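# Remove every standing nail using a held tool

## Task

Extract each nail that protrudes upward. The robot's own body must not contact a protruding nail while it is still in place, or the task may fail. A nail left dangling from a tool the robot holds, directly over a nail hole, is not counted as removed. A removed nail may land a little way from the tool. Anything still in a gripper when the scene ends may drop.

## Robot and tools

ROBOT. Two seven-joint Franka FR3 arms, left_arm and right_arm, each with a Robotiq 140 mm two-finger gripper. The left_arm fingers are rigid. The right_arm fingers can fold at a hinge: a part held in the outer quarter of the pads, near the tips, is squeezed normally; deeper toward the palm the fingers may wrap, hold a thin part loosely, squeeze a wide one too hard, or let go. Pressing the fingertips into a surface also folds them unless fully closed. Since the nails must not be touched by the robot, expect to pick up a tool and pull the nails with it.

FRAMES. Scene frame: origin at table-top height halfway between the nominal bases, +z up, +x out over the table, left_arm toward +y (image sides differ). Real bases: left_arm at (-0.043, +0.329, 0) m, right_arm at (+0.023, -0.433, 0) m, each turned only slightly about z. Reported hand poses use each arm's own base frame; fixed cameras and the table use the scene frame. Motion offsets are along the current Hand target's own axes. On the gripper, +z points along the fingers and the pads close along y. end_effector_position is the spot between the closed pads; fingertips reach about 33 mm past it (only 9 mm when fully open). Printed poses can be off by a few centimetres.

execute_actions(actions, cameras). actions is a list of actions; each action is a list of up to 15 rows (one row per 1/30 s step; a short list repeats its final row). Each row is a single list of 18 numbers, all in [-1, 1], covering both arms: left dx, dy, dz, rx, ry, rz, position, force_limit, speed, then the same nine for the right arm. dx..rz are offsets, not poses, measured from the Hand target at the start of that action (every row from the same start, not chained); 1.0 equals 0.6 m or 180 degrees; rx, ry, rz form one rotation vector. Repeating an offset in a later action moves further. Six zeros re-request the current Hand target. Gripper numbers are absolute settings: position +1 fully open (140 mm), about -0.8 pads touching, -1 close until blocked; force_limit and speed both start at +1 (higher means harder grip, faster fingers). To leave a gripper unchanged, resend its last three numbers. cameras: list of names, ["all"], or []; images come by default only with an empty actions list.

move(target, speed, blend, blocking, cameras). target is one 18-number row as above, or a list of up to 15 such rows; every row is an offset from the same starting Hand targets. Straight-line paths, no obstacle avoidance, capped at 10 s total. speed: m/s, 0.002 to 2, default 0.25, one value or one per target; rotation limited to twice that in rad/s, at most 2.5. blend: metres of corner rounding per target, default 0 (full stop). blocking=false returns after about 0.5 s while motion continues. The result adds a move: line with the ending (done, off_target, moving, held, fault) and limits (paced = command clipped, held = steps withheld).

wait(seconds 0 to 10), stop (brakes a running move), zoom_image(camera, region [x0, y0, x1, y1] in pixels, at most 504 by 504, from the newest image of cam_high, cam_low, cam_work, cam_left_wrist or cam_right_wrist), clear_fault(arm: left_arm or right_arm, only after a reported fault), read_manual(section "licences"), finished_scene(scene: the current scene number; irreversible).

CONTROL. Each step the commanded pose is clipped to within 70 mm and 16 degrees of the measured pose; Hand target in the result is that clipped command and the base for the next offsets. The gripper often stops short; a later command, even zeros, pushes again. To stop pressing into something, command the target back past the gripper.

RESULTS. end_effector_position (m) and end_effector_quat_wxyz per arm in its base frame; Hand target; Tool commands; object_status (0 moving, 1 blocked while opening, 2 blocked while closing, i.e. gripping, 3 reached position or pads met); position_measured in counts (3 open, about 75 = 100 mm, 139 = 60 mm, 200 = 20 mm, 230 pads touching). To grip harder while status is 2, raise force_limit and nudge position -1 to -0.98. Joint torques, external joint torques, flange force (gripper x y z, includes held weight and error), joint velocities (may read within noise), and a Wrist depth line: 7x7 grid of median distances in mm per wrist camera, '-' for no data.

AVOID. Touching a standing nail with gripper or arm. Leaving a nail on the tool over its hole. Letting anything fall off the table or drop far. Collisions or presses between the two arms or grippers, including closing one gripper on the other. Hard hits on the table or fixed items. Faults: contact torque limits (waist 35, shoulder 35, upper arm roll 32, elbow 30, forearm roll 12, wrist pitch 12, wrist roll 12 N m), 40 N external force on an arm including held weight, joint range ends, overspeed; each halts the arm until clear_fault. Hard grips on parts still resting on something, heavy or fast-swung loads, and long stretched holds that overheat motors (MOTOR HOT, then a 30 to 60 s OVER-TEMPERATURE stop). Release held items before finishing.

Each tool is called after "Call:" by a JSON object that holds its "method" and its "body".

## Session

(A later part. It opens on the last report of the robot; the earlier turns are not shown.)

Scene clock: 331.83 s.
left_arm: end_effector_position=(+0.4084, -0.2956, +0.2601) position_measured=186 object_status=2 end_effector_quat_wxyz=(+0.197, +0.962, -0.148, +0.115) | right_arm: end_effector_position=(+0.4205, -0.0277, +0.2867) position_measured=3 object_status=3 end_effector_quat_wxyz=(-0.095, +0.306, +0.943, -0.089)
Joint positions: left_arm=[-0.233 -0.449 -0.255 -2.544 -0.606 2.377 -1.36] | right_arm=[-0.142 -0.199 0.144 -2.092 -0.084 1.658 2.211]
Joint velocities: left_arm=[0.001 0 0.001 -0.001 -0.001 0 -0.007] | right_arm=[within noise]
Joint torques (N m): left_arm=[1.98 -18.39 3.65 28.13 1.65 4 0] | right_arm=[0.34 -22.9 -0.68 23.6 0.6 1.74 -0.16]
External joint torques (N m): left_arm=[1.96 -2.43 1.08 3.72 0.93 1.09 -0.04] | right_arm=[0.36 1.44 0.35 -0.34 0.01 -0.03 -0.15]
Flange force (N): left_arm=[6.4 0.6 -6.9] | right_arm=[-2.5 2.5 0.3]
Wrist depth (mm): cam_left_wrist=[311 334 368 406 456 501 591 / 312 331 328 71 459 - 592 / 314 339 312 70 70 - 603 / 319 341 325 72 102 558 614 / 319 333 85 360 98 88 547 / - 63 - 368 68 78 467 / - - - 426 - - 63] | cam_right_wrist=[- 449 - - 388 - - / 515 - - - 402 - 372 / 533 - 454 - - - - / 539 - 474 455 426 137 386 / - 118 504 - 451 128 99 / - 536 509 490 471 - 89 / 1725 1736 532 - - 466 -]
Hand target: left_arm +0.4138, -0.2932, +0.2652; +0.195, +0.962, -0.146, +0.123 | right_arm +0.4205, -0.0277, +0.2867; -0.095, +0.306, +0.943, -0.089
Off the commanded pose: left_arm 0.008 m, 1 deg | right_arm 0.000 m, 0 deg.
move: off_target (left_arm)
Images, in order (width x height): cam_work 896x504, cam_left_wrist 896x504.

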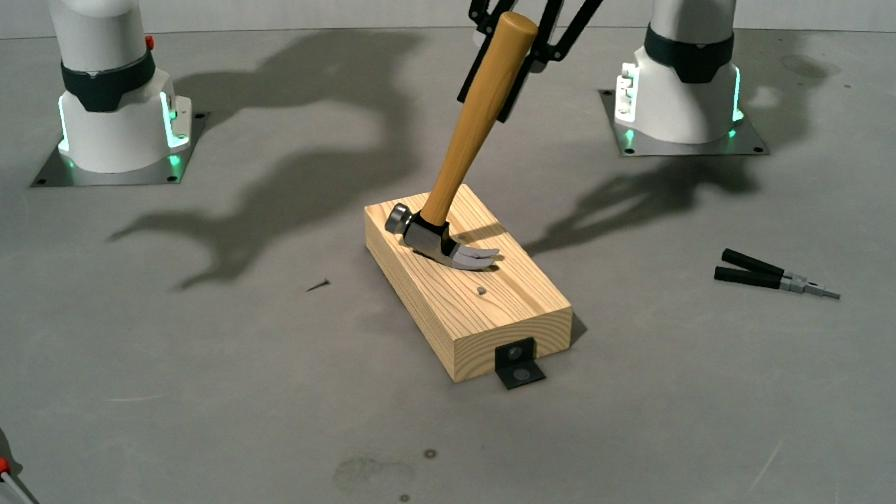

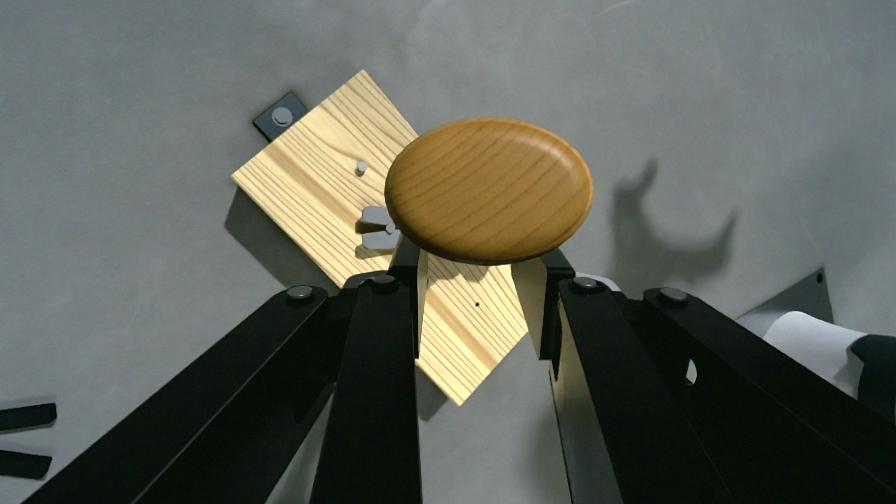

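Call:
{"method": "move", "body": {"target": [[-0.0057,0.0612,0.017,0.0527,0,0.0175,-1,1,1,0,0,0,0,0,0,1,1,1],[-0.0118,0.122,0.0355,0.1055,0,0.035,-1,1,1,0,0,0,0,0,0,1,1,1]], "speed": 0.035, "blend": 0.02, "cameras": ["cam_work","cam_left_wrist"]}}

Call:
{"method": "zoom_image", "body": {"camera": "cam_work", "region": [400, 190, 540, 310]}}

Scene clock: 340.43 s.
left_arm: end_effector_position=(+0.3840, -0.3620, +0.2624) position_measured=186 object_status=2 end_effector_quat_wxyz=(+0.027, +0.973, -0.175, +0.147) | right_arm: end_effector_position=(+0.4205, -0.0277, +0.2867) position_measured=3 object_status=3 end_effector_quat_wxyz=(-0.095, +0.306, +0.943, -0.089)
Joint positions: left_arm=[0.093 -0.477 -0.843 -2.381 -0.328 2.315 -1.765] | right_arm=[-0.142 -0.199 0.144 -2.092 -0.084 1.658 2.211]
Joint velocities: left_arm=[0.001 -0.001 -0.001 0.001 -0.001 -0.001 -0.005] | right_arm=[within noise]
Joint torques (N m): left_arm=[-0.57 -11.77 9.45 29.17 1.28 4.14 -0.13] | right_arm=[0.36 -22.87 -0.71 23.62 0.59 1.73 -0.19]
External joint torques (N m): left_arm=[-0.59 -3.2 -0.28 5.78 0.47 0.86 -0.13] | right_arm=[0.33 1.38 0.27 -0.27 0.01 -0.03 -0.17]
Flange force (N): left_arm=[7.7 6.1 -9.0] | right_arm=[-2.6 2.3 0.1]
Wrist depth (mm): cam_left_wrist=[400 400 400 398 401 396 398 / - 402 401 401 400 401 398 / 405 408 350 70 70 404 401 / 412 407 409 73 151 407 402 / 412 411 85 354 98 91 417 / - 63 - 356 68 74 71 / - - - 419 - - 63] | cam_right_wrist=[478 455 433 410 - 376 - / 503 - 445 - - 390 - / - - 461 - - 393 386 / - 119 - - - 136 - / - 120 496 - - 128 95 / - 104 - - 453 - 89 / 1748 563 533 516 473 434 -]
Hand target: left_arm +0.3870, -0.3648, +0.2690; +0.027, +0.972, -0.176, +0.155 | right_arm +0.4205, -0.0277, +0.2867; -0.095, +0.306, +0.943, -0.089
Off the commanded pose: left_arm 0.008 m, 1 deg | right_arm 0.000 m, 0 deg.
move: off_target (left_arm)
Images, in order (width x height): cam_work 896x504, cam_left_wrist 896x504.

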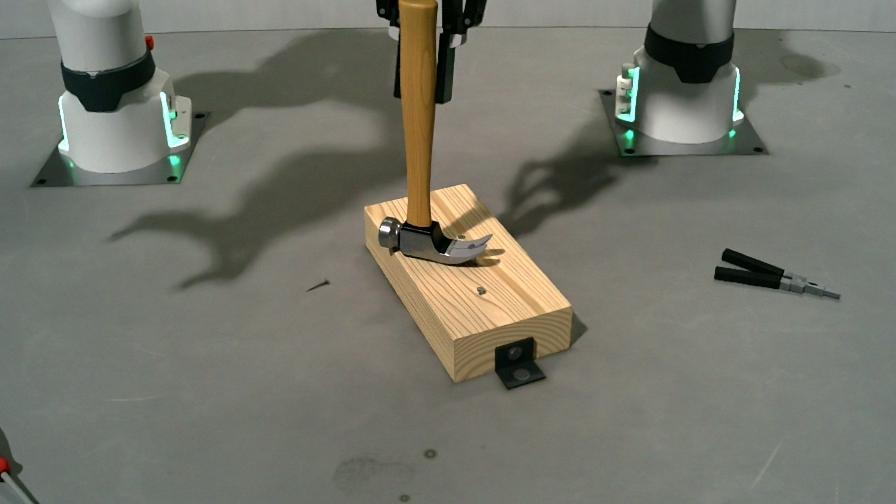

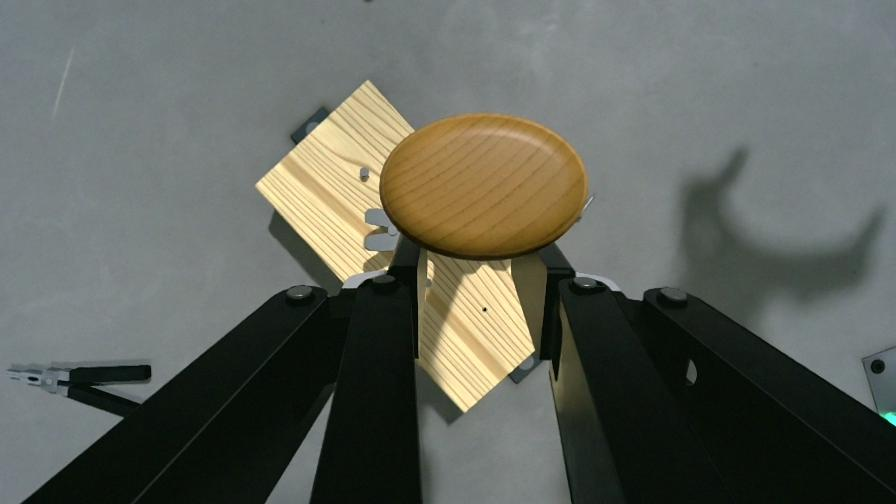

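Scaled by 3.600.

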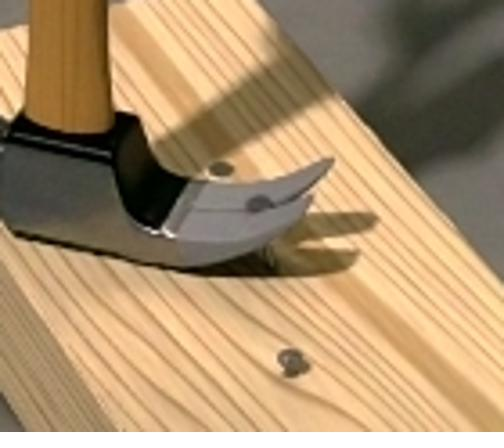

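Call:
{"method": "move", "body": {"target": [0.0007,0.0587,-0.0027,0.042,0,0.014,-1,1,1,0,0,0,0,0,0,1,1,1], "speed": 0.035, "cameras": ["cam_work","cam_left_wrist"]}}

Call:
{"method": "zoom_image", "body": {"camera": "cam_work", "region": [400, 190, 540, 310]}}

Scene clock: 346.33 s.
left_arm: end_effector_position=(+0.3718, -0.3962, +0.2658) position_measured=186 object_status=2 end_effector_quat_wxyz=(-0.041, +0.968, -0.188, +0.161) | right_arm: end_effector_position=(+0.4205, -0.0277, +0.2867) position_measured=3 object_status=3 end_effector_quat_wxyz=(-0.095, +0.306, +0.943, -0.089)
Joint positions: left_arm=[0.275 -0.501 -1.11 -2.254 -0.238 2.227 -1.891] | right_arm=[-0.142 -0.199 0.144 -2.092 -0.084 1.658 2.211]
Joint velocities: left_arm=[0.001 -0.001 0 0.001 0 -0.003 -0.006] | right_arm=[within noise]
Joint torques (N m): left_arm=[0.23 -3.9 13.36 27.54 1.26 3.68 -0.14] | right_arm=[0.38 -22.89 -0.69 23.62 0.6 1.75 -0.17]
External joint torques (N m): left_arm=[0.21 -2.22 0.38 4.93 0.35 0.56 -0.14] | right_arm=[0.37 1.34 0.31 -0.29 0.01 -0.02 -0.15]
Flange force (N): left_arm=[9.4 5.5 -7.4] | right_arm=[-2.4 2.3 0.2]
Wrist depth (mm): cam_left_wrist=[485 449 438 410 392 375 363 / 476 449 431 407 390 381 364 / 477 - - 70 70 379 365 / 492 451 442 72 122 402 367 / 481 464 85 360 98 89 366 / - 63 - 363 68 78 367 / - - - - - - 63] | cam_right_wrist=[484 447 - 407 381 368 352 / - - - - - - - / 530 - - 441 - - 380 / 531 119 - 456 - 137 387 / - 120 - 456 451 128 99 / - 526 - 491 - - 89 / 1736 - 528 521 - 439 -]
Hand target: left_arm +0.3745, -0.3978, +0.2706; -0.040, +0.967, -0.187, +0.167 | right_arm +0.4205, -0.0277, +0.2867; -0.095, +0.306, +0.943, -0.089
Off the commanded pose: left_arm 0.006 m, 1 deg | right_arm 0.000 m, 0 deg.
move: off_target (left_arm)
Images, in order (width x height): cam_work 896x504, cam_left_wrist 896x504.

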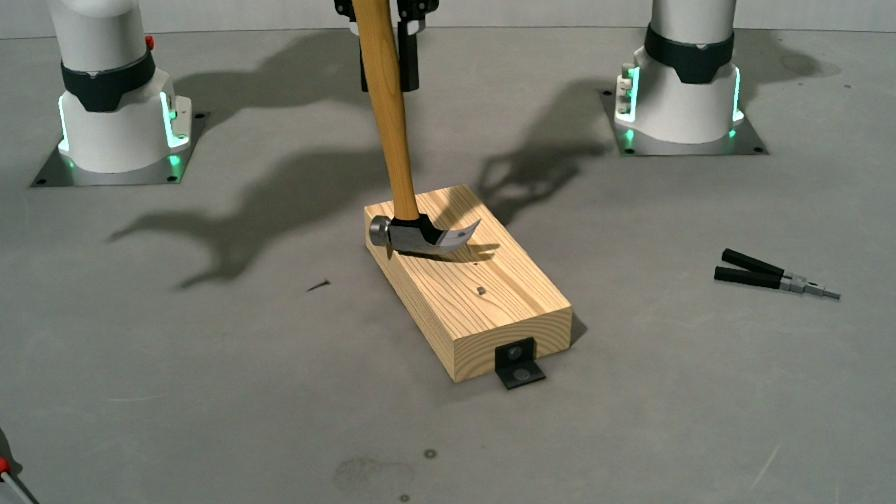

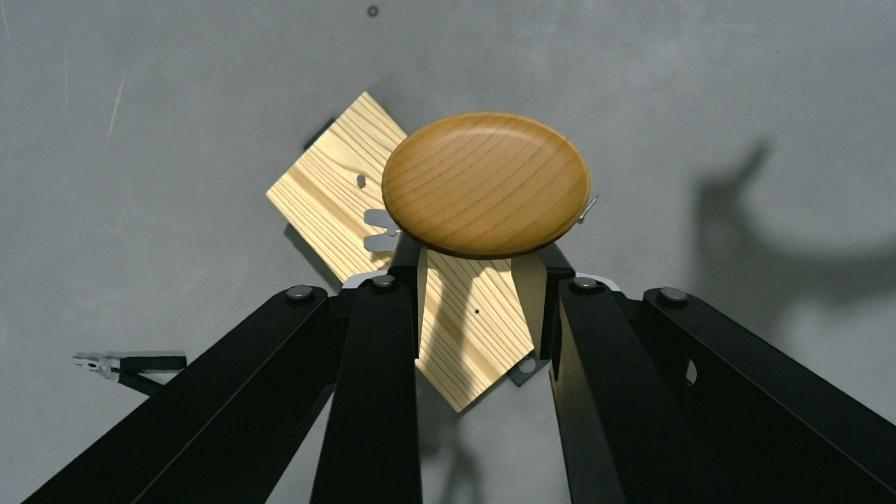

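Scaled by 3.600.

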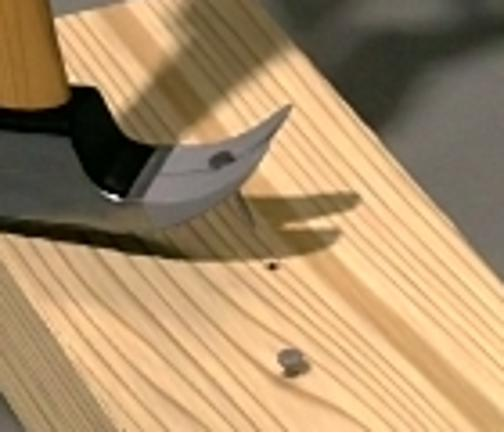

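Call:
{"method": "move", "body": {"target": [[0.041,-0.0186,-0.1253,0,0,0,-1,1,1,0,0,0,0,0,0,1,1,1],[0.1533,-0.005,-0.0542,-0.2184,0,-0.07,-1,1,1,0,0,0,0,0,0,1,1,1],[0.1045,0.0171,0.0946,-0.2184,0,-0.07,-1,1,1,0,0,0,0,0,0,1,1,1]], "speed": 0.14, "blend": 0.02}}

Call:
{"method": "execute_actions", "body": {"actions": [], "cameras": ["cam_work"]}}

Scene clock: 361.23 s.
left_arm: end_effector_position=(+0.4420, -0.4282, +0.2312) position_measured=186 object_status=2 end_effector_quat_wxyz=(+0.302, +0.940, -0.128, +0.094) | right_arm: end_effector_position=(+0.4205, -0.0277, +0.2867) position_measured=3 object_status=3 end_effector_quat_wxyz=(-0.095, +0.306, +0.943, -0.089)
Joint positions: left_arm=[-0.036 -0.106 -0.599 -2.328 -0.941 2.527 -1.232] | right_arm=[-0.142 -0.199 0.144 -2.092 -0.084 1.658 2.211]
Joint velocities: left_arm=[0 0 -0.001 -0.001 -0.001 0.001 0.006] | right_arm=[within noise]
Joint torques (N m): left_arm=[-0.37 -24.78 2.45 27.7 -0.26 2.98 0.17] | right_arm=[0.42 -22.9 -0.72 23.6 0.6 1.75 -0.17]
External joint torques (N m): left_arm=[-0.4 -1.79 0.75 4.54 -1.11 0.71 0.1] | right_arm=[0.4 1.39 0.27 -0.33 0.01 -0.02 -0.15]
Flange force (N): left_arm=[5.1 2.7 -1.1] | right_arm=[-2.5 2.4 0.3]
Wrist depth (mm): cam_left_wrist=[260 294 331 391 494 622 3060 / 261 298 339 374 474 607 2910 / 226 295 327 70 70 635 3225 / 222 244 336 72 111 - 3182 / 223 241 85 - 98 88 2808 / 220 63 - 71 68 78 - / - - - 414 - - 63] | cam_right_wrist=[476 450 433 407 - - 356 / - - 447 - 415 - - / 513 - - - - 392 384 / - 119 474 461 - 136 - / - 119 464 - - 129 99 / - 531 - - 454 436 89 / - 2146 535 - - - -]
Hand target: left_arm +0.4450, -0.4299, +0.2351; +0.305, +0.939, -0.127, +0.098 | right_arm +0.4205, -0.0277, +0.2867; -0.095, +0.306, +0.943, -0.089
Off the commanded pose: left_arm 0.005 m, 1 deg | right_arm 0.000 m, 0 deg.
move: off_target (left_arm)

Scene clock: 361.23 s.
left_arm: end_effector_position=(+0.4420, -0.4282, +0.2312) position_measured=186 object_status=2 end_effector_quat_wxyz=(+0.302, +0.940, -0.128, +0.094) | right_arm: end_effector_position=(+0.4205, -0.0277, +0.2867) position_measured=3 object_status=3 end_effector_quat_wxyz=(-0.095, +0.306, +0.943, -0.089)
Joint positions: left_arm=[-0.036 -0.106 -0.599 -2.328 -0.941 2.527 -1.232] | right_arm=[-0.142 -0.199 0.144 -2.092 -0.084 1.658 2.211]
Joint velocities: left_arm=[0 0 -0.001 -0.001 -0.001 0.001 0.006] | right_arm=[within noise]
Joint torques (N m): left_arm=[-0.37 -24.78 2.45 27.7 -0.26 2.98 0.17] | right_arm=[0.42 -22.9 -0.72 23.6 0.6 1.75 -0.17]
External joint torques (N m): left_arm=[-0.4 -1.79 0.75 4.54 -1.11 0.71 0.1] | right_arm=[0.4 1.39 0.27 -0.33 0.01 -0.02 -0.15]
Flange force (N): left_arm=[5.1 2.7 -1.1] | right_arm=[-2.5 2.4 0.3]
Wrist depth (mm): cam_left_wrist=[260 294 331 391 494 622 3060 / 261 298 339 374 474 607 2910 / 226 295 327 70 70 635 3225 / 222 244 336 72 111 - 3182 / 223 241 85 - 98 88 2808 / 220 63 - 71 68 78 - / - - - 414 - - 63] | cam_right_wrist=[476 450 433 407 - - 356 / - - 447 - 415 - - / 513 - - - - 392 384 / - 119 474 461 - 136 - / - 119 464 - - 129 99 / - 531 - - 454 436 89 / - 2146 535 - - - -]
Hand target: left_arm +0.4450, -0.4299, +0.2351; +0.305, +0.939, -0.127, +0.098 | right_arm +0.4205, -0.0277, +0.2867; -0.095, +0.306, +0.943, -0.089
Tool commands: left_gripper/position=-1.0 left_gripper/force_limit=+1.0 left_gripper/speed=+1.0 right_gripper/position=+1.0 right_gripper/force_limit=+1.0 right_gripper/speed=+1.0
Off the commanded pose: left_arm 0.005 m, 1 deg | right_arm 0.000 m, 0 deg.
Images, in order (width x height): cam_work 896x504.

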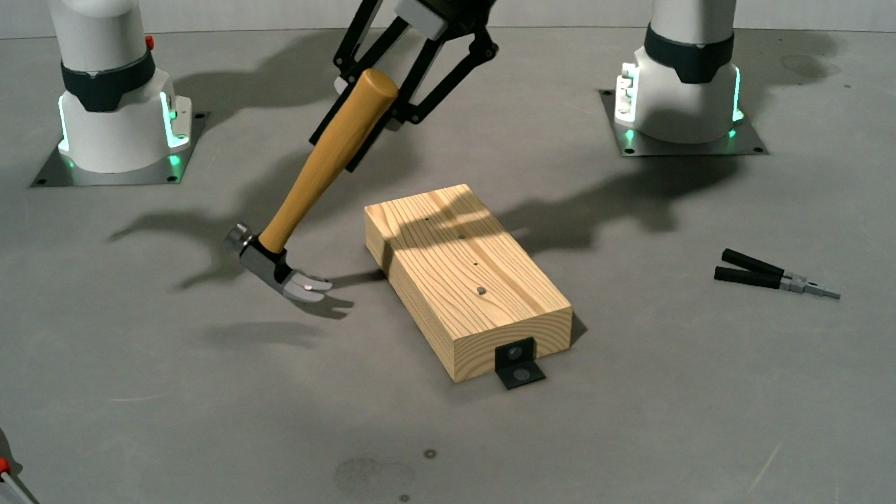

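Call:
{"method": "move", "body": {"target": [[-0.0161,-0.0337,0.049,0,0,0,-1,1,1,0,0,0,0,0,0,1,1,1],[-0.0229,0.0313,0.0706,0,0,0,-1,1,1,0,0,0,0,0,0,1,1,1],[0.0161,0.1133,-0.0484,0,0,0,-1,1,1,0,0,0,0,0,0,1,1,1]], "speed": [0.025,0.04,0.1], "cameras": ["cam_work"]}}

Call:
{"method": "zoom_image", "body": {"camera": "cam_work", "region": [200, 180, 400, 330]}}

Scene clock: 371.43 s.
left_arm: end_effector_position=(+0.4279, -0.4663, +0.2916) position_measured=186 object_status=2 end_effector_quat_wxyz=(+0.304, +0.939, -0.129, +0.093) | right_arm: end_effector_position=(+0.4205, -0.0277, +0.2867) position_measured=3 object_status=3 end_effector_quat_wxyz=(-0.095, +0.306, +0.943, -0.089)
Joint positions: left_arm=[-0.047 -0.165 -0.631 -2.24 -0.851 2.447 -1.415] | right_arm=[-0.142 -0.199 0.144 -2.092 -0.084 1.658 2.211]
Joint velocities: left_arm=[0.001 -0.001 0.001 -0.001 0 0 -0.008] | right_arm=[within noise]
Joint torques (N m): left_arm=[0.26 -23.93 2.93 30.02 0.45 2.92 -0.12] | right_arm=[0.35 -22.9 -0.67 23.65 0.61 1.74 -0.18]
External joint torques (N m): left_arm=[0.08 -2.46 -0.14 5.53 -0.34 0.34 -0.19] | right_arm=[0.44 1.23 0.43 -0.16 0.03 -0.02 -0.16]
Flange force (N): left_arm=[8.8 7.1 -4.1] | right_arm=[-2.3 2.5 -0.1]
Wrist depth (mm): cam_left_wrist=[304 344 391 465 - 2652 3060 / 310 345 401 445 614 817 2875 / 309 347 386 70 70 2340 3021 / 269 349 384 72 102 - 3269 / 270 291 85 486 98 89 3616 / - 63 - 476 68 78 71 / - - - 493 - - 63] | cam_right_wrist=[485 458 431 421 376 371 - / 510 457 430 425 396 386 367 / - - 444 431 410 395 394 / 536 118 459 438 - 146 - / - 119 476 - - 128 95 / - 106 - - 450 433 89 / 1748 1725 554 - 461 447 -]
Hand target: left_arm +0.4308, -0.4674, +0.2980; +0.305, +0.939, -0.127, +0.098 | right_arm +0.4205, -0.0277, +0.2867; -0.095, +0.306, +0.943, -0.089
Off the commanded pose: left_arm 0.007 m, 1 deg | right_arm 0.000 m, 0 deg.
move: off_target (left_arm)
Images, in order (width x height): cam_work 896x504.

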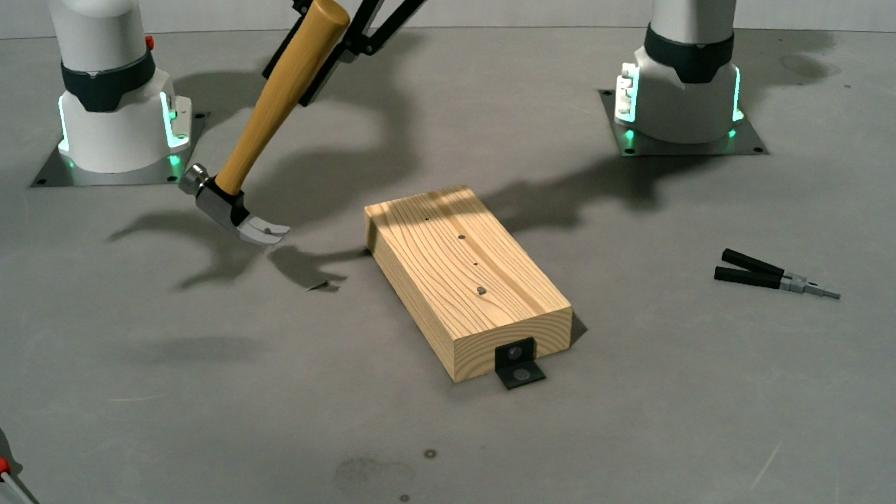

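Scaled by 2.520.

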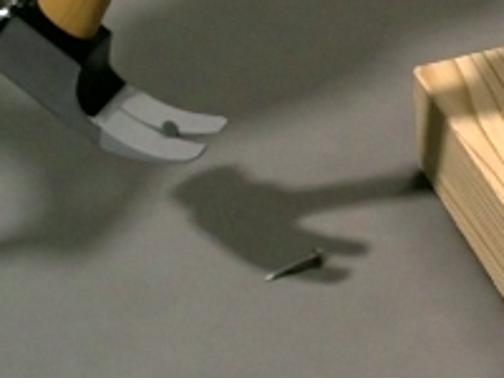

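Call:
{"method": "move", "body": {"target": [[-0.005,-0.086,0.115,0,0,0,-1,1,1,0,0,0,0,0,0,1,1,1],[-0.013,-0.1032,0.1394,0,0,0,-1,1,1,0,0,0,0,0,0,1,1,1]], "speed": [0.1,0.02], "cameras": ["cam_work"]}}

Call:
{"method": "zoom_image", "body": {"camera": "cam_work", "region": [220, 220, 380, 330]}}

Scene clock: 379.70 s.
left_arm: end_effector_position=(+0.4552, -0.4672, +0.2021) position_measured=186 object_status=2 end_effector_quat_wxyz=(+0.305, +0.938, -0.125, +0.104) | right_arm: end_effector_position=(+0.4205, -0.0277, +0.2867) position_measured=3 object_status=3 end_effector_quat_wxyz=(-0.095, +0.306, +0.943, -0.089)
Joint positions: left_arm=[-0.054 0.055 -0.666 -2.268 -0.911 2.69 -1.255] | right_arm=[-0.142 -0.199 0.144 -2.092 -0.084 1.658 2.211]
Joint velocities: left_arm=[0 0.001 -0.001 0 0 0 0.005] | right_arm=[within noise]
Joint torques (N m): left_arm=[-0.94 -22.27 -1.44 21.15 0.95 2.27 0.31] | right_arm=[0.36 -22.91 -0.72 23.62 0.61 1.73 -0.16]
External joint torques (N m): left_arm=[-0.93 4.19 -0.46 -1.34 -0.19 -0.05 0.25] | right_arm=[0.5 1.45 0.45 -0.35 0.04 -0.04 -0.14]
Flange force (N): left_arm=[3.7 -2.3 13.1] | right_arm=[-2.4 2.7 0.2]
Wrist depth (mm): cam_left_wrist=[240 275 314 372 457 636 3510 / 241 269 306 71 445 566 3099 / 241 262 307 70 72 - 3912 / 237 271 308 312 458 649 4045 / 204 232 85 374 98 89 2230 / - 63 - 375 68 78 67 / - - - - - - 63] | cam_right_wrist=[491 445 - 415 - 379 - / 502 478 451 420 404 - 372 / 505 496 463 442 414 - 376 / - 119 - 450 431 146 - / - 119 - 449 438 128 95 / - 105 - 456 461 - 89 / - 1703 - 508 480 438 -]
Hand target: left_arm +0.4508, -0.4675, +0.1955; +0.305, +0.939, -0.127, +0.098 | right_arm +0.4205, -0.0277, +0.2867; -0.095, +0.306, +0.943, -0.089
Off the commanded pose: left_arm 0.008 m, 1 deg | right_arm 0.000 m, 0 deg.
move: off_target (left_arm)
Images, in order (width x height): cam_work 896x504.

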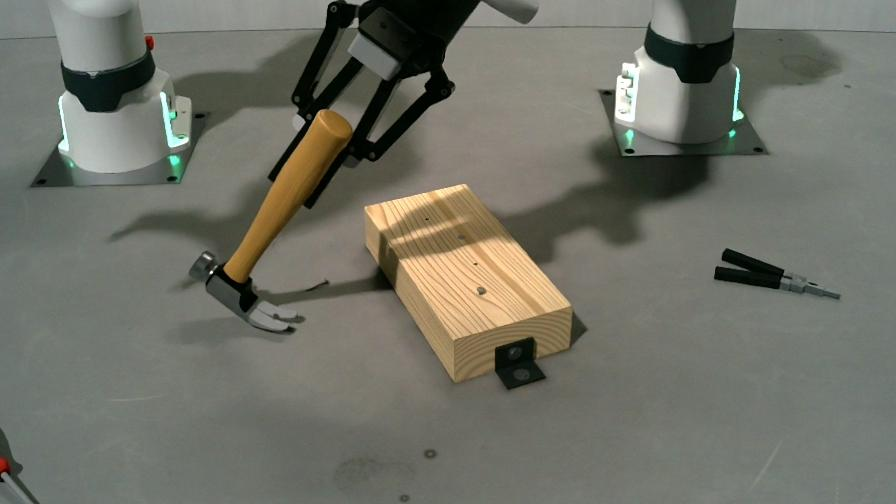

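Scaled by 3.150.

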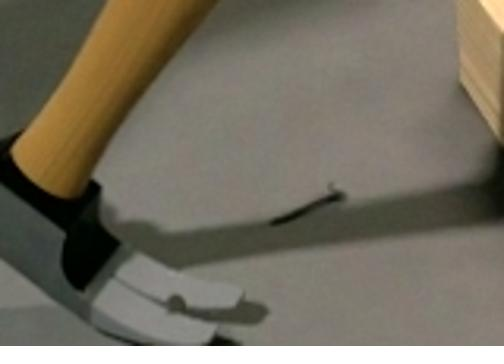

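Call:
{"method": "move", "body": {"target": [[-0.0022,-0.0046,0.0066,0,0,0,-1,1,1,0,0,0,0,0,0,1,1,1],[-0.0106,0.037,0.0326,0,0,0,-1,1,1,0,0,0,0,0,0,1,1,1]], "speed": [0.02,0.04], "cameras": ["cam_work"]}}

Call:
{"method": "zoom_image", "body": {"camera": "cam_work", "region": [220, 220, 380, 330]}}

Scene clock: 386.97 s.
left_arm: end_effector_position=(+0.4520, -0.4933, +0.2022) position_measured=186 object_status=2 end_effector_quat_wxyz=(+0.307, +0.937, -0.124, +0.114) | right_arm: end_effector_position=(+0.4205, -0.0277, +0.2867) position_measured=3 object_status=3 end_effector_quat_wxyz=(-0.095, +0.306, +0.943, -0.089)
Joint positions: left_arm=[-0.094 0.096 -0.683 -2.245 -0.881 2.762 -1.306] | right_arm=[-0.142 -0.199 0.144 -2.092 -0.084 1.658 2.211]
Joint velocities: left_arm=[-0.001 -0.001 0.001 0.001 0.001 0 -0.007] | right_arm=[within noise]
Joint torques (N m): left_arm=[-3.18 -21.09 -3.4 18.96 1.67 0.83 -0.3] | right_arm=[0.36 -22.9 -0.7 23.64 0.6 1.73 -0.12]
External joint torques (N m): left_arm=[-3.27 6.33 -1.74 -3.42 0.39 -1.61 -0.36] | right_arm=[0.25 1.22 0.18 -0.19 0.01 -0.03 -0.1]
Flange force (N): left_arm=[4.8 1.9 17.6] | right_arm=[-2.5 2.1 0.0]
Wrist depth (mm): cam_left_wrist=[242 272 326 368 427 - 2387 / 242 271 308 71 476 640 3060 / 242 270 301 70 71 547 2875 / 241 271 306 226 151 686 3361 / 221 260 85 375 98 91 3225 / - 63 - 363 68 78 71 / - - - 373 - - 63] | cam_right_wrist=[475 - 441 409 399 - 353 / 498 453 436 438 396 392 - / 509 502 457 - - 393 388 / - 119 469 434 - 146 392 / - 119 - - - 128 99 / - 537 - - 468 439 89 / 1736 1629 - 499 476 446 -]
Hand target: left_arm +0.4403, -0.4955, +0.1905; +0.305, +0.939, -0.127, +0.098 | right_arm +0.4205, -0.0277, +0.2867; -0.095, +0.306, +0.943, -0.089
Off the commanded pose: left_arm 0.017 m, 2 deg | right_arm 0.000 m, 0 deg.
move: off_target (left_arm)
Images, in order (width x height): cam_work 896x504.

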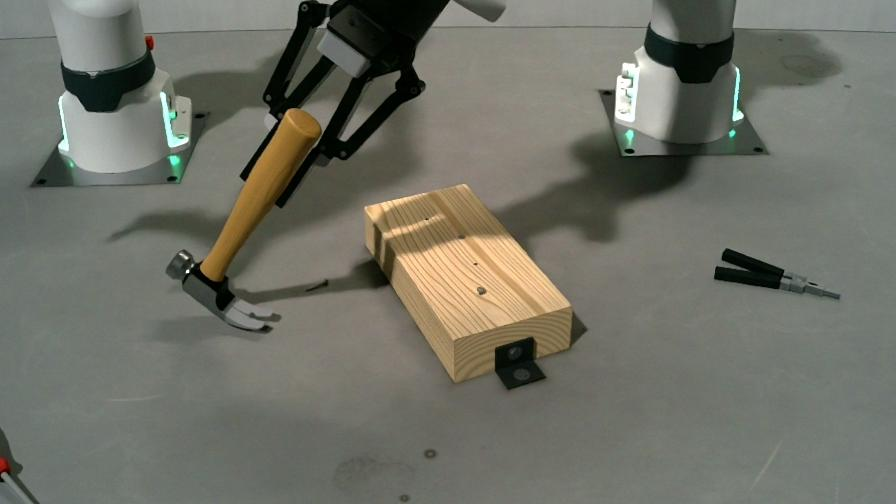

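Scaled by 3.150.

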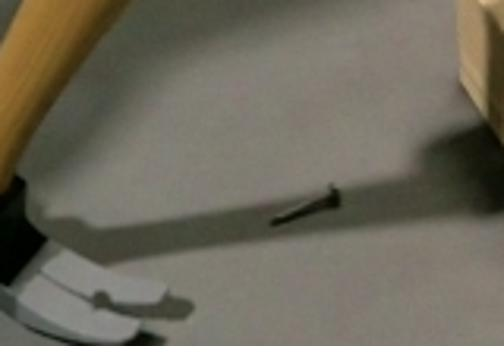

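Call:
{"method": "move", "body": {"target": [[0.0065,0.0137,-0.0199,0,0,0,-1,1,1,0,0,0,0,0,0,1,1,1],[-0.01,0.1428,0.0325,0.132,0,0.0438,-1,1,1,0,0,0,0,0,0,1,1,1]], "speed": [0.05,0.08], "cameras": ["cam_work"]}}

Call:
{"method": "zoom_image", "body": {"camera": "cam_work", "region": [180, 220, 340, 340]}}

Scene clock: 410.07 s.
left_arm: end_effector_position=(+0.4099, -0.5719, +0.2174) position_measured=186 object_status=2 end_effector_quat_wxyz=(+0.097, +0.971, -0.169, +0.140) | right_arm: end_effector_position=(+0.4205, -0.0277, +0.2867) position_measured=3 object_status=3 end_effector_quat_wxyz=(-0.095, +0.306, +0.943, -0.089)
Joint positions: left_arm=[-0.645 0.225 -0.341 -1.92 0.218 2.459 -2.337] | right_arm=[-0.142 -0.199 0.144 -2.092 -0.084 1.658 2.211]
Joint velocities: left_arm=[-0.001 0 0 0.001 0 0 -0.004] | right_arm=[within noise]
Joint torques (N m): left_arm=[-0.47 -40.46 -1.59 28.31 1.12 3.36 -0.14] | right_arm=[0.34 -22.91 -0.66 23.59 0.6 1.74 -0.17]
External joint torques (N m): left_arm=[-0.49 -1.85 0.71 3.5 0.37 0.06 -0.17] | right_arm=[0.3 1.29 0.3 -0.27 0 -0.03 -0.15]
Flange force (N): left_arm=[8.2 7.2 -1.9] | right_arm=[-2.4 2.2 0.2]
Wrist depth (mm): cam_left_wrist=[318 328 336 354 365 381 396 / 320 330 339 71 367 384 394 / 322 331 339 70 70 386 402 / 286 334 340 133 152 386 404 / 274 301 85 358 98 89 410 / - 63 - 358 68 78 404 / - - - 363 - - 63] | cam_right_wrist=[- 471 - - - - - / 522 486 - - 400 - 371 / - 483 - 427 416 - 382 / - 119 - 432 - 136 384 / - 119 496 - 436 128 99 / - 112 515 - 461 - 89 / 1736 1714 528 505 471 - -]
Hand target: left_arm +0.4112, -0.5730, +0.2203; +0.098, +0.971, -0.168, +0.143 | right_arm +0.4205, -0.0277, +0.2867; -0.095, +0.306, +0.943, -0.089
Off the commanded pose: left_arm 0.003 m, 0 deg | right_arm 0.000 m, 0 deg.
move: done
Images, in order (width x height): cam_work 896x504.

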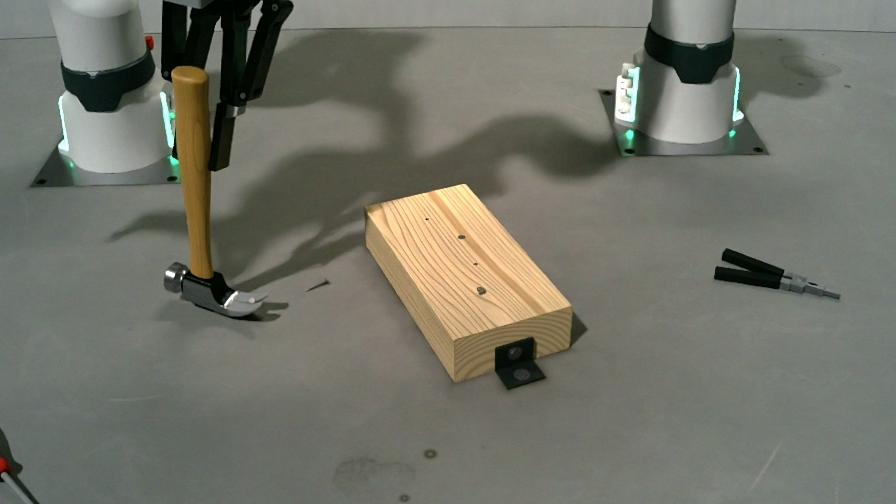

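Scaled by 3.150.

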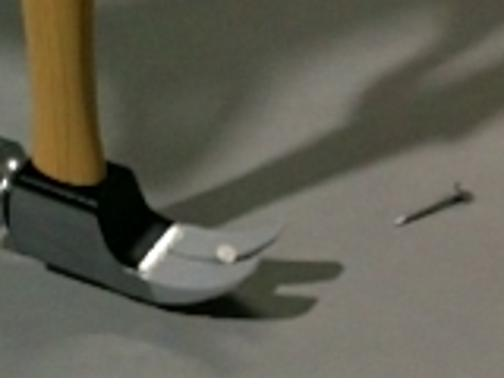

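Call:
{"method": "move", "body": {"target": [[-0.0073,-0.0033,0.022,0,0,0,-1,1,1,0,0,0,0,0,0,1,1,1]], "speed": 0.02, "cameras": ["cam_work"]}}

Call:
{"method": "zoom_image", "body": {"camera": "cam_work", "region": [200, 260, 300, 340]}}

Scene clock: 414.67 s.
left_arm: end_effector_position=(+0.4150, -0.5735, +0.2158) position_measured=186 object_status=2 end_effector_quat_wxyz=(+0.100, +0.969, -0.169, +0.148) | right_arm: end_effector_position=(+0.4205, -0.0277, +0.2867) position_measured=3 object_status=3 end_effector_quat_wxyz=(-0.095, +0.306, +0.943, -0.089)
Joint positions: left_arm=[-0.65 0.228 -0.331 -1.927 0.233 2.487 -2.346] | right_arm=[-0.142 -0.199 0.144 -2.092 -0.084 1.658 2.211]
Joint velocities: left_arm=[-0.001 -0.001 0.001 -0.001 0.002 0.003 -0.002] | right_arm=[within noise]
Joint torques (N m): left_arm=[-1.56 -33.41 -2.82 22.79 0.47 3.64 -0.45] | right_arm=[0.35 -22.89 -0.73 23.6 0.6 1.75 -0.16]
External joint torques (N m): left_arm=[-1.57 5.4 -0.54 -1.99 -0.25 0.32 -0.47] | right_arm=[0.39 1.33 0.33 -0.27 0.01 -0.01 -0.15]
Flange force (N): left_arm=[1.8 5.8 11.6] | right_arm=[-2.4 2.4 0.2]
Wrist depth (mm): cam_left_wrist=[319 329 342 354 368 382 398 / 320 329 340 71 365 387 396 / 318 331 342 70 72 379 399 / 297 332 340 183 371 386 409 / 271 302 85 356 98 91 405 / - 63 - 358 68 78 - / - - - 356 - - 63] | cam_right_wrist=[482 454 435 - - - - / 502 459 446 421 - 390 381 / 517 472 - 428 407 399 384 / 540 119 - - - 145 - / - 119 - 465 - 128 95 / - 111 - 497 487 - 89 / - 1899 - - 475 459 -]
Hand target: left_arm +0.4111, -0.5730, +0.2063; +0.098, +0.971, -0.168, +0.143 | right_arm +0.4205, -0.0277, +0.2867; -0.095, +0.306, +0.943, -0.089
Off the commanded pose: left_arm 0.010 m, 1 deg | right_arm 0.000 m, 0 deg.
move: off_target (left_arm)
Images, in order (width x height): cam_work 896x504.

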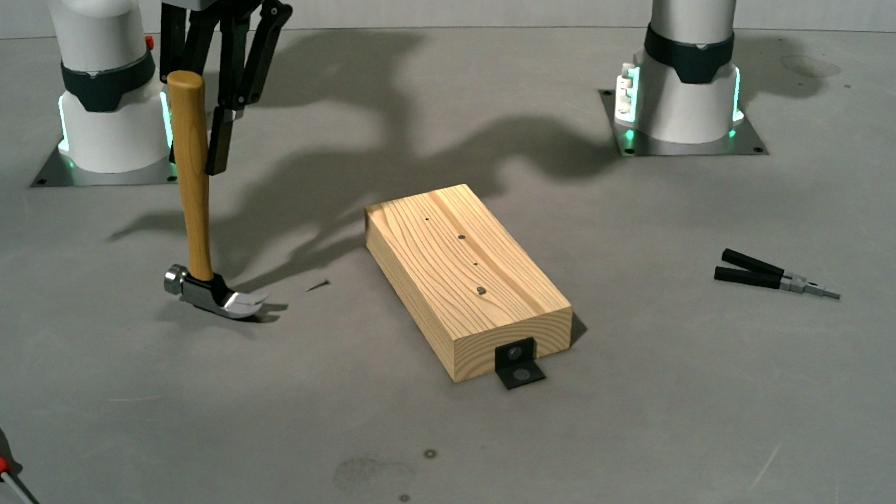

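Scaled by 5.040.

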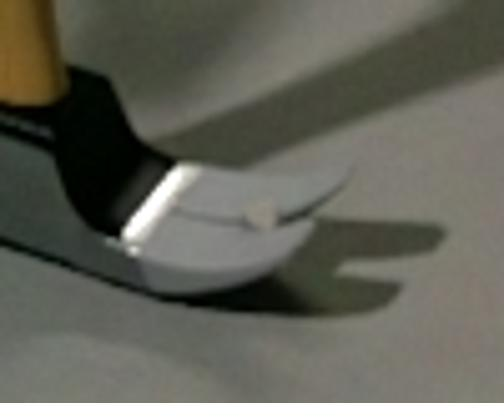

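Call:
{"method": "move", "body": {"target": [[-0.002,0.0494,0.0068,0,0,0,-1,1,1,0,0,0,0,0,0,1,1,1],[0.0395,0.0683,-0.1188,0,0,0,-1,1,1,0,0,0,0,0,0,1,1,1]], "speed": [0.03,0.1], "cameras": ["cam_work"]}}

Call:
{"method": "zoom_image", "body": {"camera": "cam_work", "region": [160, 200, 340, 340]}}

Scene clock: 421.97 s.
left_arm: end_effector_position=(+0.3995, -0.5979, +0.2784) position_measured=186 object_status=2 end_effector_quat_wxyz=(+0.092, +0.972, -0.167, +0.139) | right_arm: end_effector_position=(+0.4205, -0.0277, +0.2867) position_measured=3 object_status=3 end_effector_quat_wxyz=(-0.095, +0.306, +0.943, -0.089)
Joint positions: left_arm=[-0.696 0.229 -0.342 -1.748 0.213 2.278 -2.362] | right_arm=[-0.142 -0.199 0.144 -2.092 -0.084 1.658 2.211]
Joint velocities: left_arm=[-0.001 0.001 -0.002 0 -0.001 -0.005 0.005] | right_arm=[within noise]
Joint torques (N m): left_arm=[0.2 -43.38 -2.61 30.58 0.55 4.01 0.19] | right_arm=[0.35 -22.84 -0.74 23.62 0.61 1.74 -0.19]
External joint torques (N m): left_arm=[0.28 -4.04 -0.23 5.21 -0.34 0.77 0.17] | right_arm=[0.33 1.45 0.26 -0.3 0.02 -0.03 -0.17]
Flange force (N): left_arm=[9.3 5.4 -7.1] | right_arm=[-2.7 2.4 0.2]
Wrist depth (mm): cam_left_wrist=[377 386 400 414 427 442 457 / 378 389 400 71 428 444 458 / 380 394 - 70 71 - - / 332 393 407 133 433 - - / 333 338 85 421 98 91 470 / - 63 - 422 68 78 - / - - - - - - 63] | cam_right_wrist=[489 - - - - - - / 485 448 456 - 397 - - / - 497 462 434 - - 382 / - 119 480 439 426 137 390 / - 119 - 461 447 128 95 / - 105 513 490 - 444 89 / - 1599 504 - - 447 -]
Hand target: left_arm +0.4007, -0.6010, +0.2865; +0.098, +0.971, -0.168, +0.143 | right_arm +0.4205, -0.0277, +0.2867; -0.095, +0.306, +0.943, -0.089
Off the commanded pose: left_arm 0.009 m, 1 deg | right_arm 0.000 m, 0 deg.
move: off_target (left_arm)
Images, in order (width x height): cam_work 896x504.

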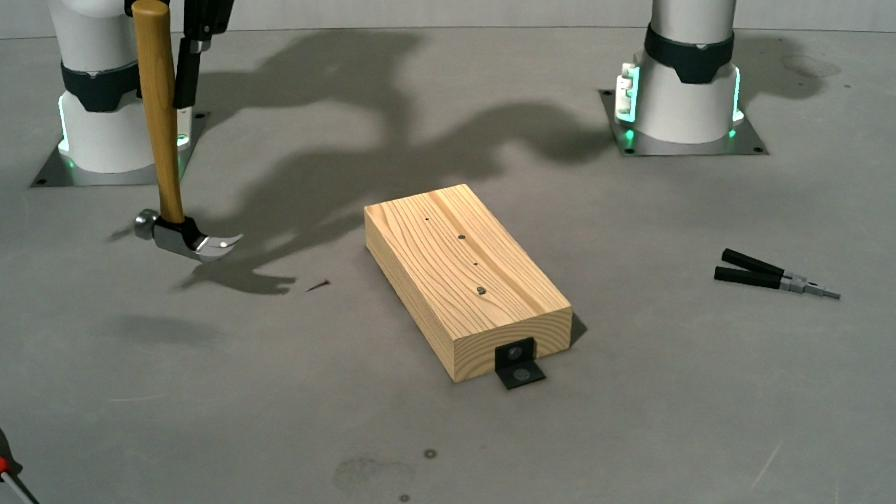

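Scaled by 2.800.

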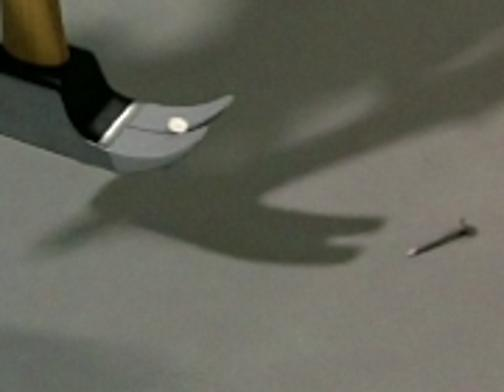

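Call:
{"method": "move", "body": {"target": [[0.0415,0.0189,-0.1256,0,0,0,-1,1,1,0,0,0,0,0,0,1,1,1],[-0.2403,-0.4332,-0.2752,0,0,0,-1,1,1,0,0,0,0,0,0,1,1,1],[-0.2714,-0.4474,-0.181,0,0,0,-1,1,1,0,0,0,0,0,0,1,1,1]], "speed": 0.15, "blend": 0.02, "cameras": ["cam_work","cam_left_wrist"]}}

Call:
{"method": "zoom_image", "body": {"camera": "cam_work", "region": [360, 110, 560, 260]}}

Scene clock: 454.90 s.
left_arm: end_effector_position=(+0.3184, -0.2764, +0.2952) position_measured=186 object_status=2 end_effector_quat_wxyz=(+0.095, +0.972, -0.165, +0.136) | right_arm: end_effector_position=(+0.4205, -0.0277, +0.2867) position_measured=3 object_status=3 end_effector_quat_wxyz=(-0.095, +0.306, +0.943, -0.089)
Joint positions: left_arm=[-0.68 -0.748 -0.017 -2.666 -0.052 2.249 -1.903] | right_arm=[-0.142 -0.199 0.144 -2.092 -0.084 1.658 2.211]
Joint velocities: left_arm=[-0.001 -0.001 0 -0.001 -0.001 0.004 0.004] | right_arm=[within noise]
Joint torques (N m): left_arm=[-0.18 -9.38 -0.08 30.1 0.88 4.74 0.12] | right_arm=[0.37 -22.93 -0.68 23.63 0.6 1.74 -0.14]
External joint torques (N m): left_arm=[-0.18 -1.74 0.29 4.57 0.04 1.41 0.1] | right_arm=[0.36 1.45 0.32 -0.34 0.02 -0.03 -0.12]
Flange force (N): left_arm=[7.6 2.5 -5.0] | right_arm=[-2.6 2.5 0.3]
Wrist depth (mm): cam_left_wrist=[390 398 405 373 - 470 - / 387 402 410 71 452 467 489 / 391 406 418 70 72 474 495 / 394 399 422 121 152 477 495 / 396 394 85 445 98 91 497 / - 63 - 444 68 78 504 / - - - 451 - - 63] | cam_right_wrist=[476 442 - 411 - 372 358 / 488 489 445 416 407 - 369 / 479 499 - 433 407 386 372 / - 128 483 449 - 135 - / - 119 476 - - 128 95 / - 105 502 476 - 434 89 / - 593 546 - - - -]
Hand target: left_arm +0.3219, -0.2786, +0.3000; +0.098, +0.971, -0.168, +0.143 | right_arm +0.4205, -0.0277, +0.2867; -0.095, +0.306, +0.943, -0.089
Off the commanded pose: left_arm 0.006 m, 1 deg | right_arm 0.000 m, 0 deg.
move: off_target (left_arm)
Images, in order (width x height): cam_work 896x504, cam_left_wrist 896x504.

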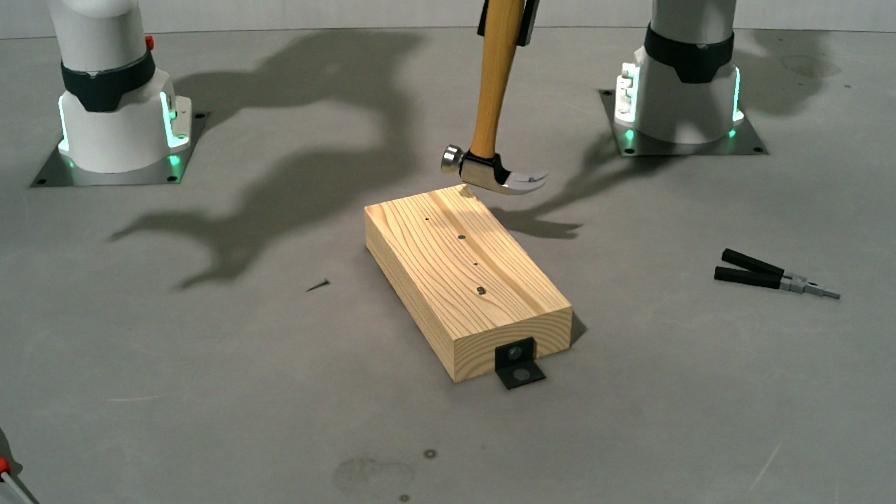

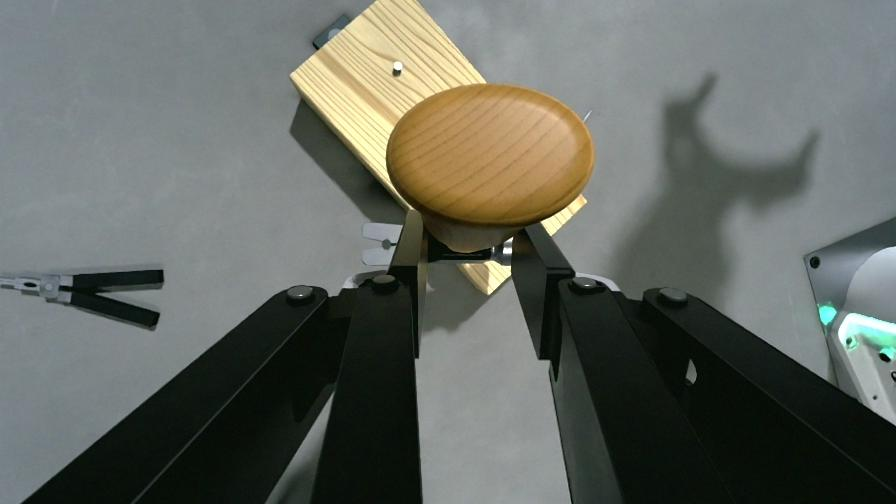

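Scaled by 2.520.

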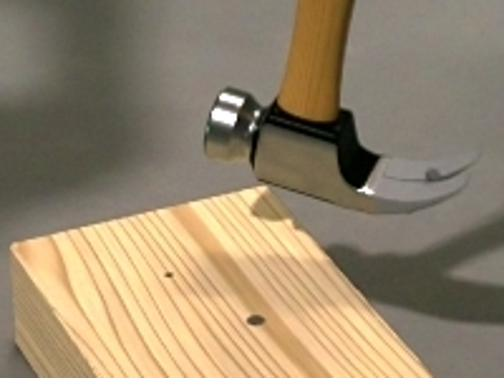

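Call:
{"method": "zoom_image", "body": {"camera": "cam_work", "region": [490, 150, 570, 210]}}

Call:
{"method": "zoom_image", "body": {"camera": "cam_left_wrist", "region": [340, 200, 440, 280]}}

Scaled by 6.300.

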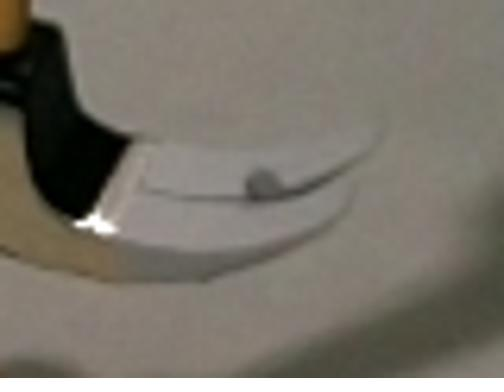

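Scaled by 5.040.

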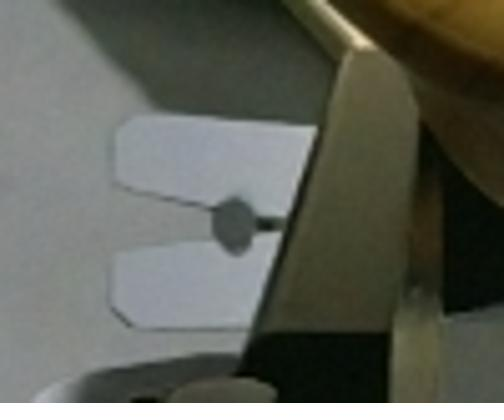

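Call:
{"method": "execute_actions", "body": {"actions": [], "cameras": ["cam_low","cam_high"]}}

Call:
{"method": "zoom_image", "body": {"camera": "cam_low", "region": [540, 180, 640, 260]}}

Scene clock: 462.30 s.
left_arm: end_effector_position=(+0.3185, -0.2765, +0.2953) position_measured=186 object_status=2 end_effector_quat_wxyz=(+0.095, +0.972, -0.166, +0.136) | right_arm: end_effector_position=(+0.4205, -0.0277, +0.2867) position_measured=3 object_status=3 end_effector_quat_wxyz=(-0.095, +0.306, +0.943, -0.089)
Joint positions: left_arm=[-0.68 -0.748 -0.017 -2.666 -0.052 2.25 -1.902] | right_arm=[-0.142 -0.199 0.144 -2.092 -0.084 1.658 2.211]
Joint velocities: within noise
Joint torques (N m): left_arm=[-0.15 -9.33 -0.02 29.96 0.87 4.69 0.15] | right_arm=[0.39 -22.87 -0.68 23.62 0.59 1.73 -0.15]
External joint torques (N m): left_arm=[-0.2 -1.71 0.32 4.41 0.03 1.35 0.13] | right_arm=[0.37 1.43 0.32 -0.34 0 -0.05 -0.13]
Flange force (N): left_arm=[7.3 2.2 -4.9] | right_arm=[-2.5 2.5 0.2]
Wrist depth (mm): cam_left_wrist=[381 400 407 425 442 469 488 / 379 402 367 71 455 470 502 / 387 405 416 70 72 475 495 / 391 408 419 133 152 479 496 / 397 - 85 443 98 91 494 / - 63 - 439 68 78 71 / - - - 449 - - 63] | cam_right_wrist=[- 470 - - 393 - 362 / - - 461 - 389 - 369 / - - - - 412 - - / 527 119 482 - 447 136 - / - 119 - 474 450 128 95 / - 104 496 498 466 444 89 / - - - 498 508 - -]
Hand target: left_arm +0.3219, -0.2786, +0.3000; +0.098, +0.971, -0.168, +0.143 | right_arm +0.4205, -0.0277, +0.2867; -0.095, +0.306, +0.943, -0.089
Tool commands: left_gripper/position=-1.0 left_gripper/force_limit=+1.0 left_gripper/speed=+1.0 right_gripper/position=+1.0 right_gripper/force_limit=+1.0 right_gripper/speed=+1.0
Off the commanded pose: left_arm 0.006 m, 1 deg | right_arm 0.000 m, 0 deg.
Images, in order (width x height): cam_high 896x504, cam_low 896x504.

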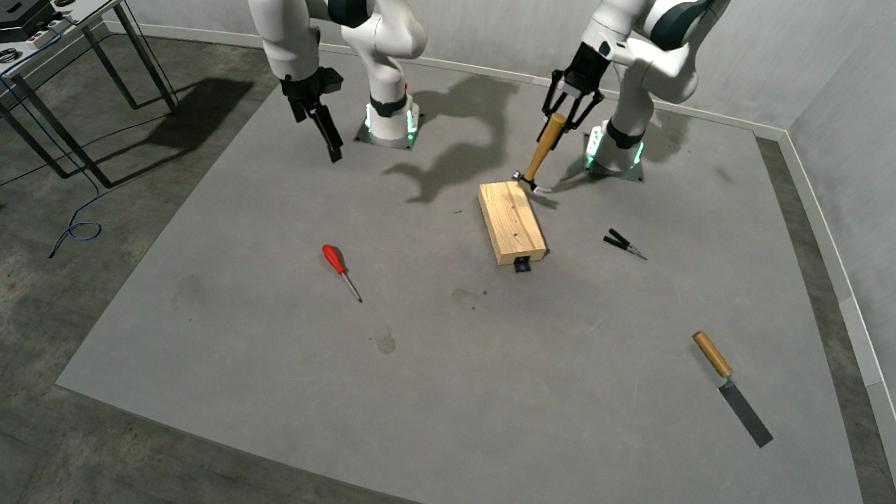

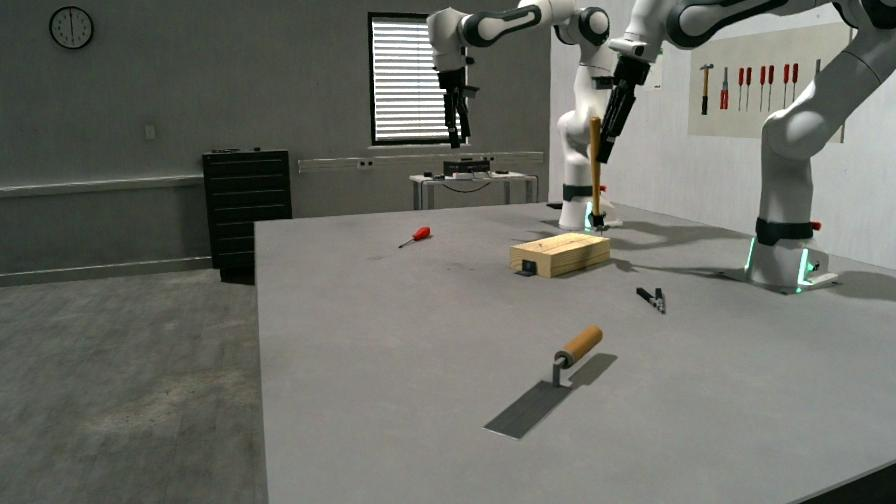

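Scaled by 5.040.

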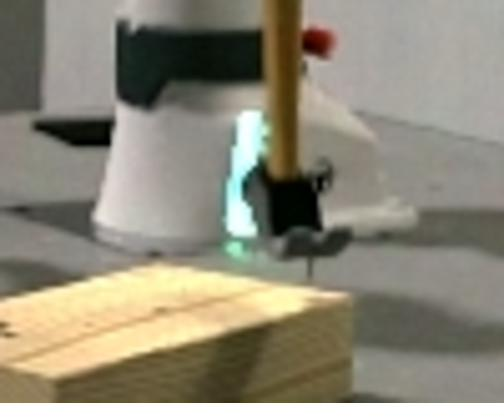

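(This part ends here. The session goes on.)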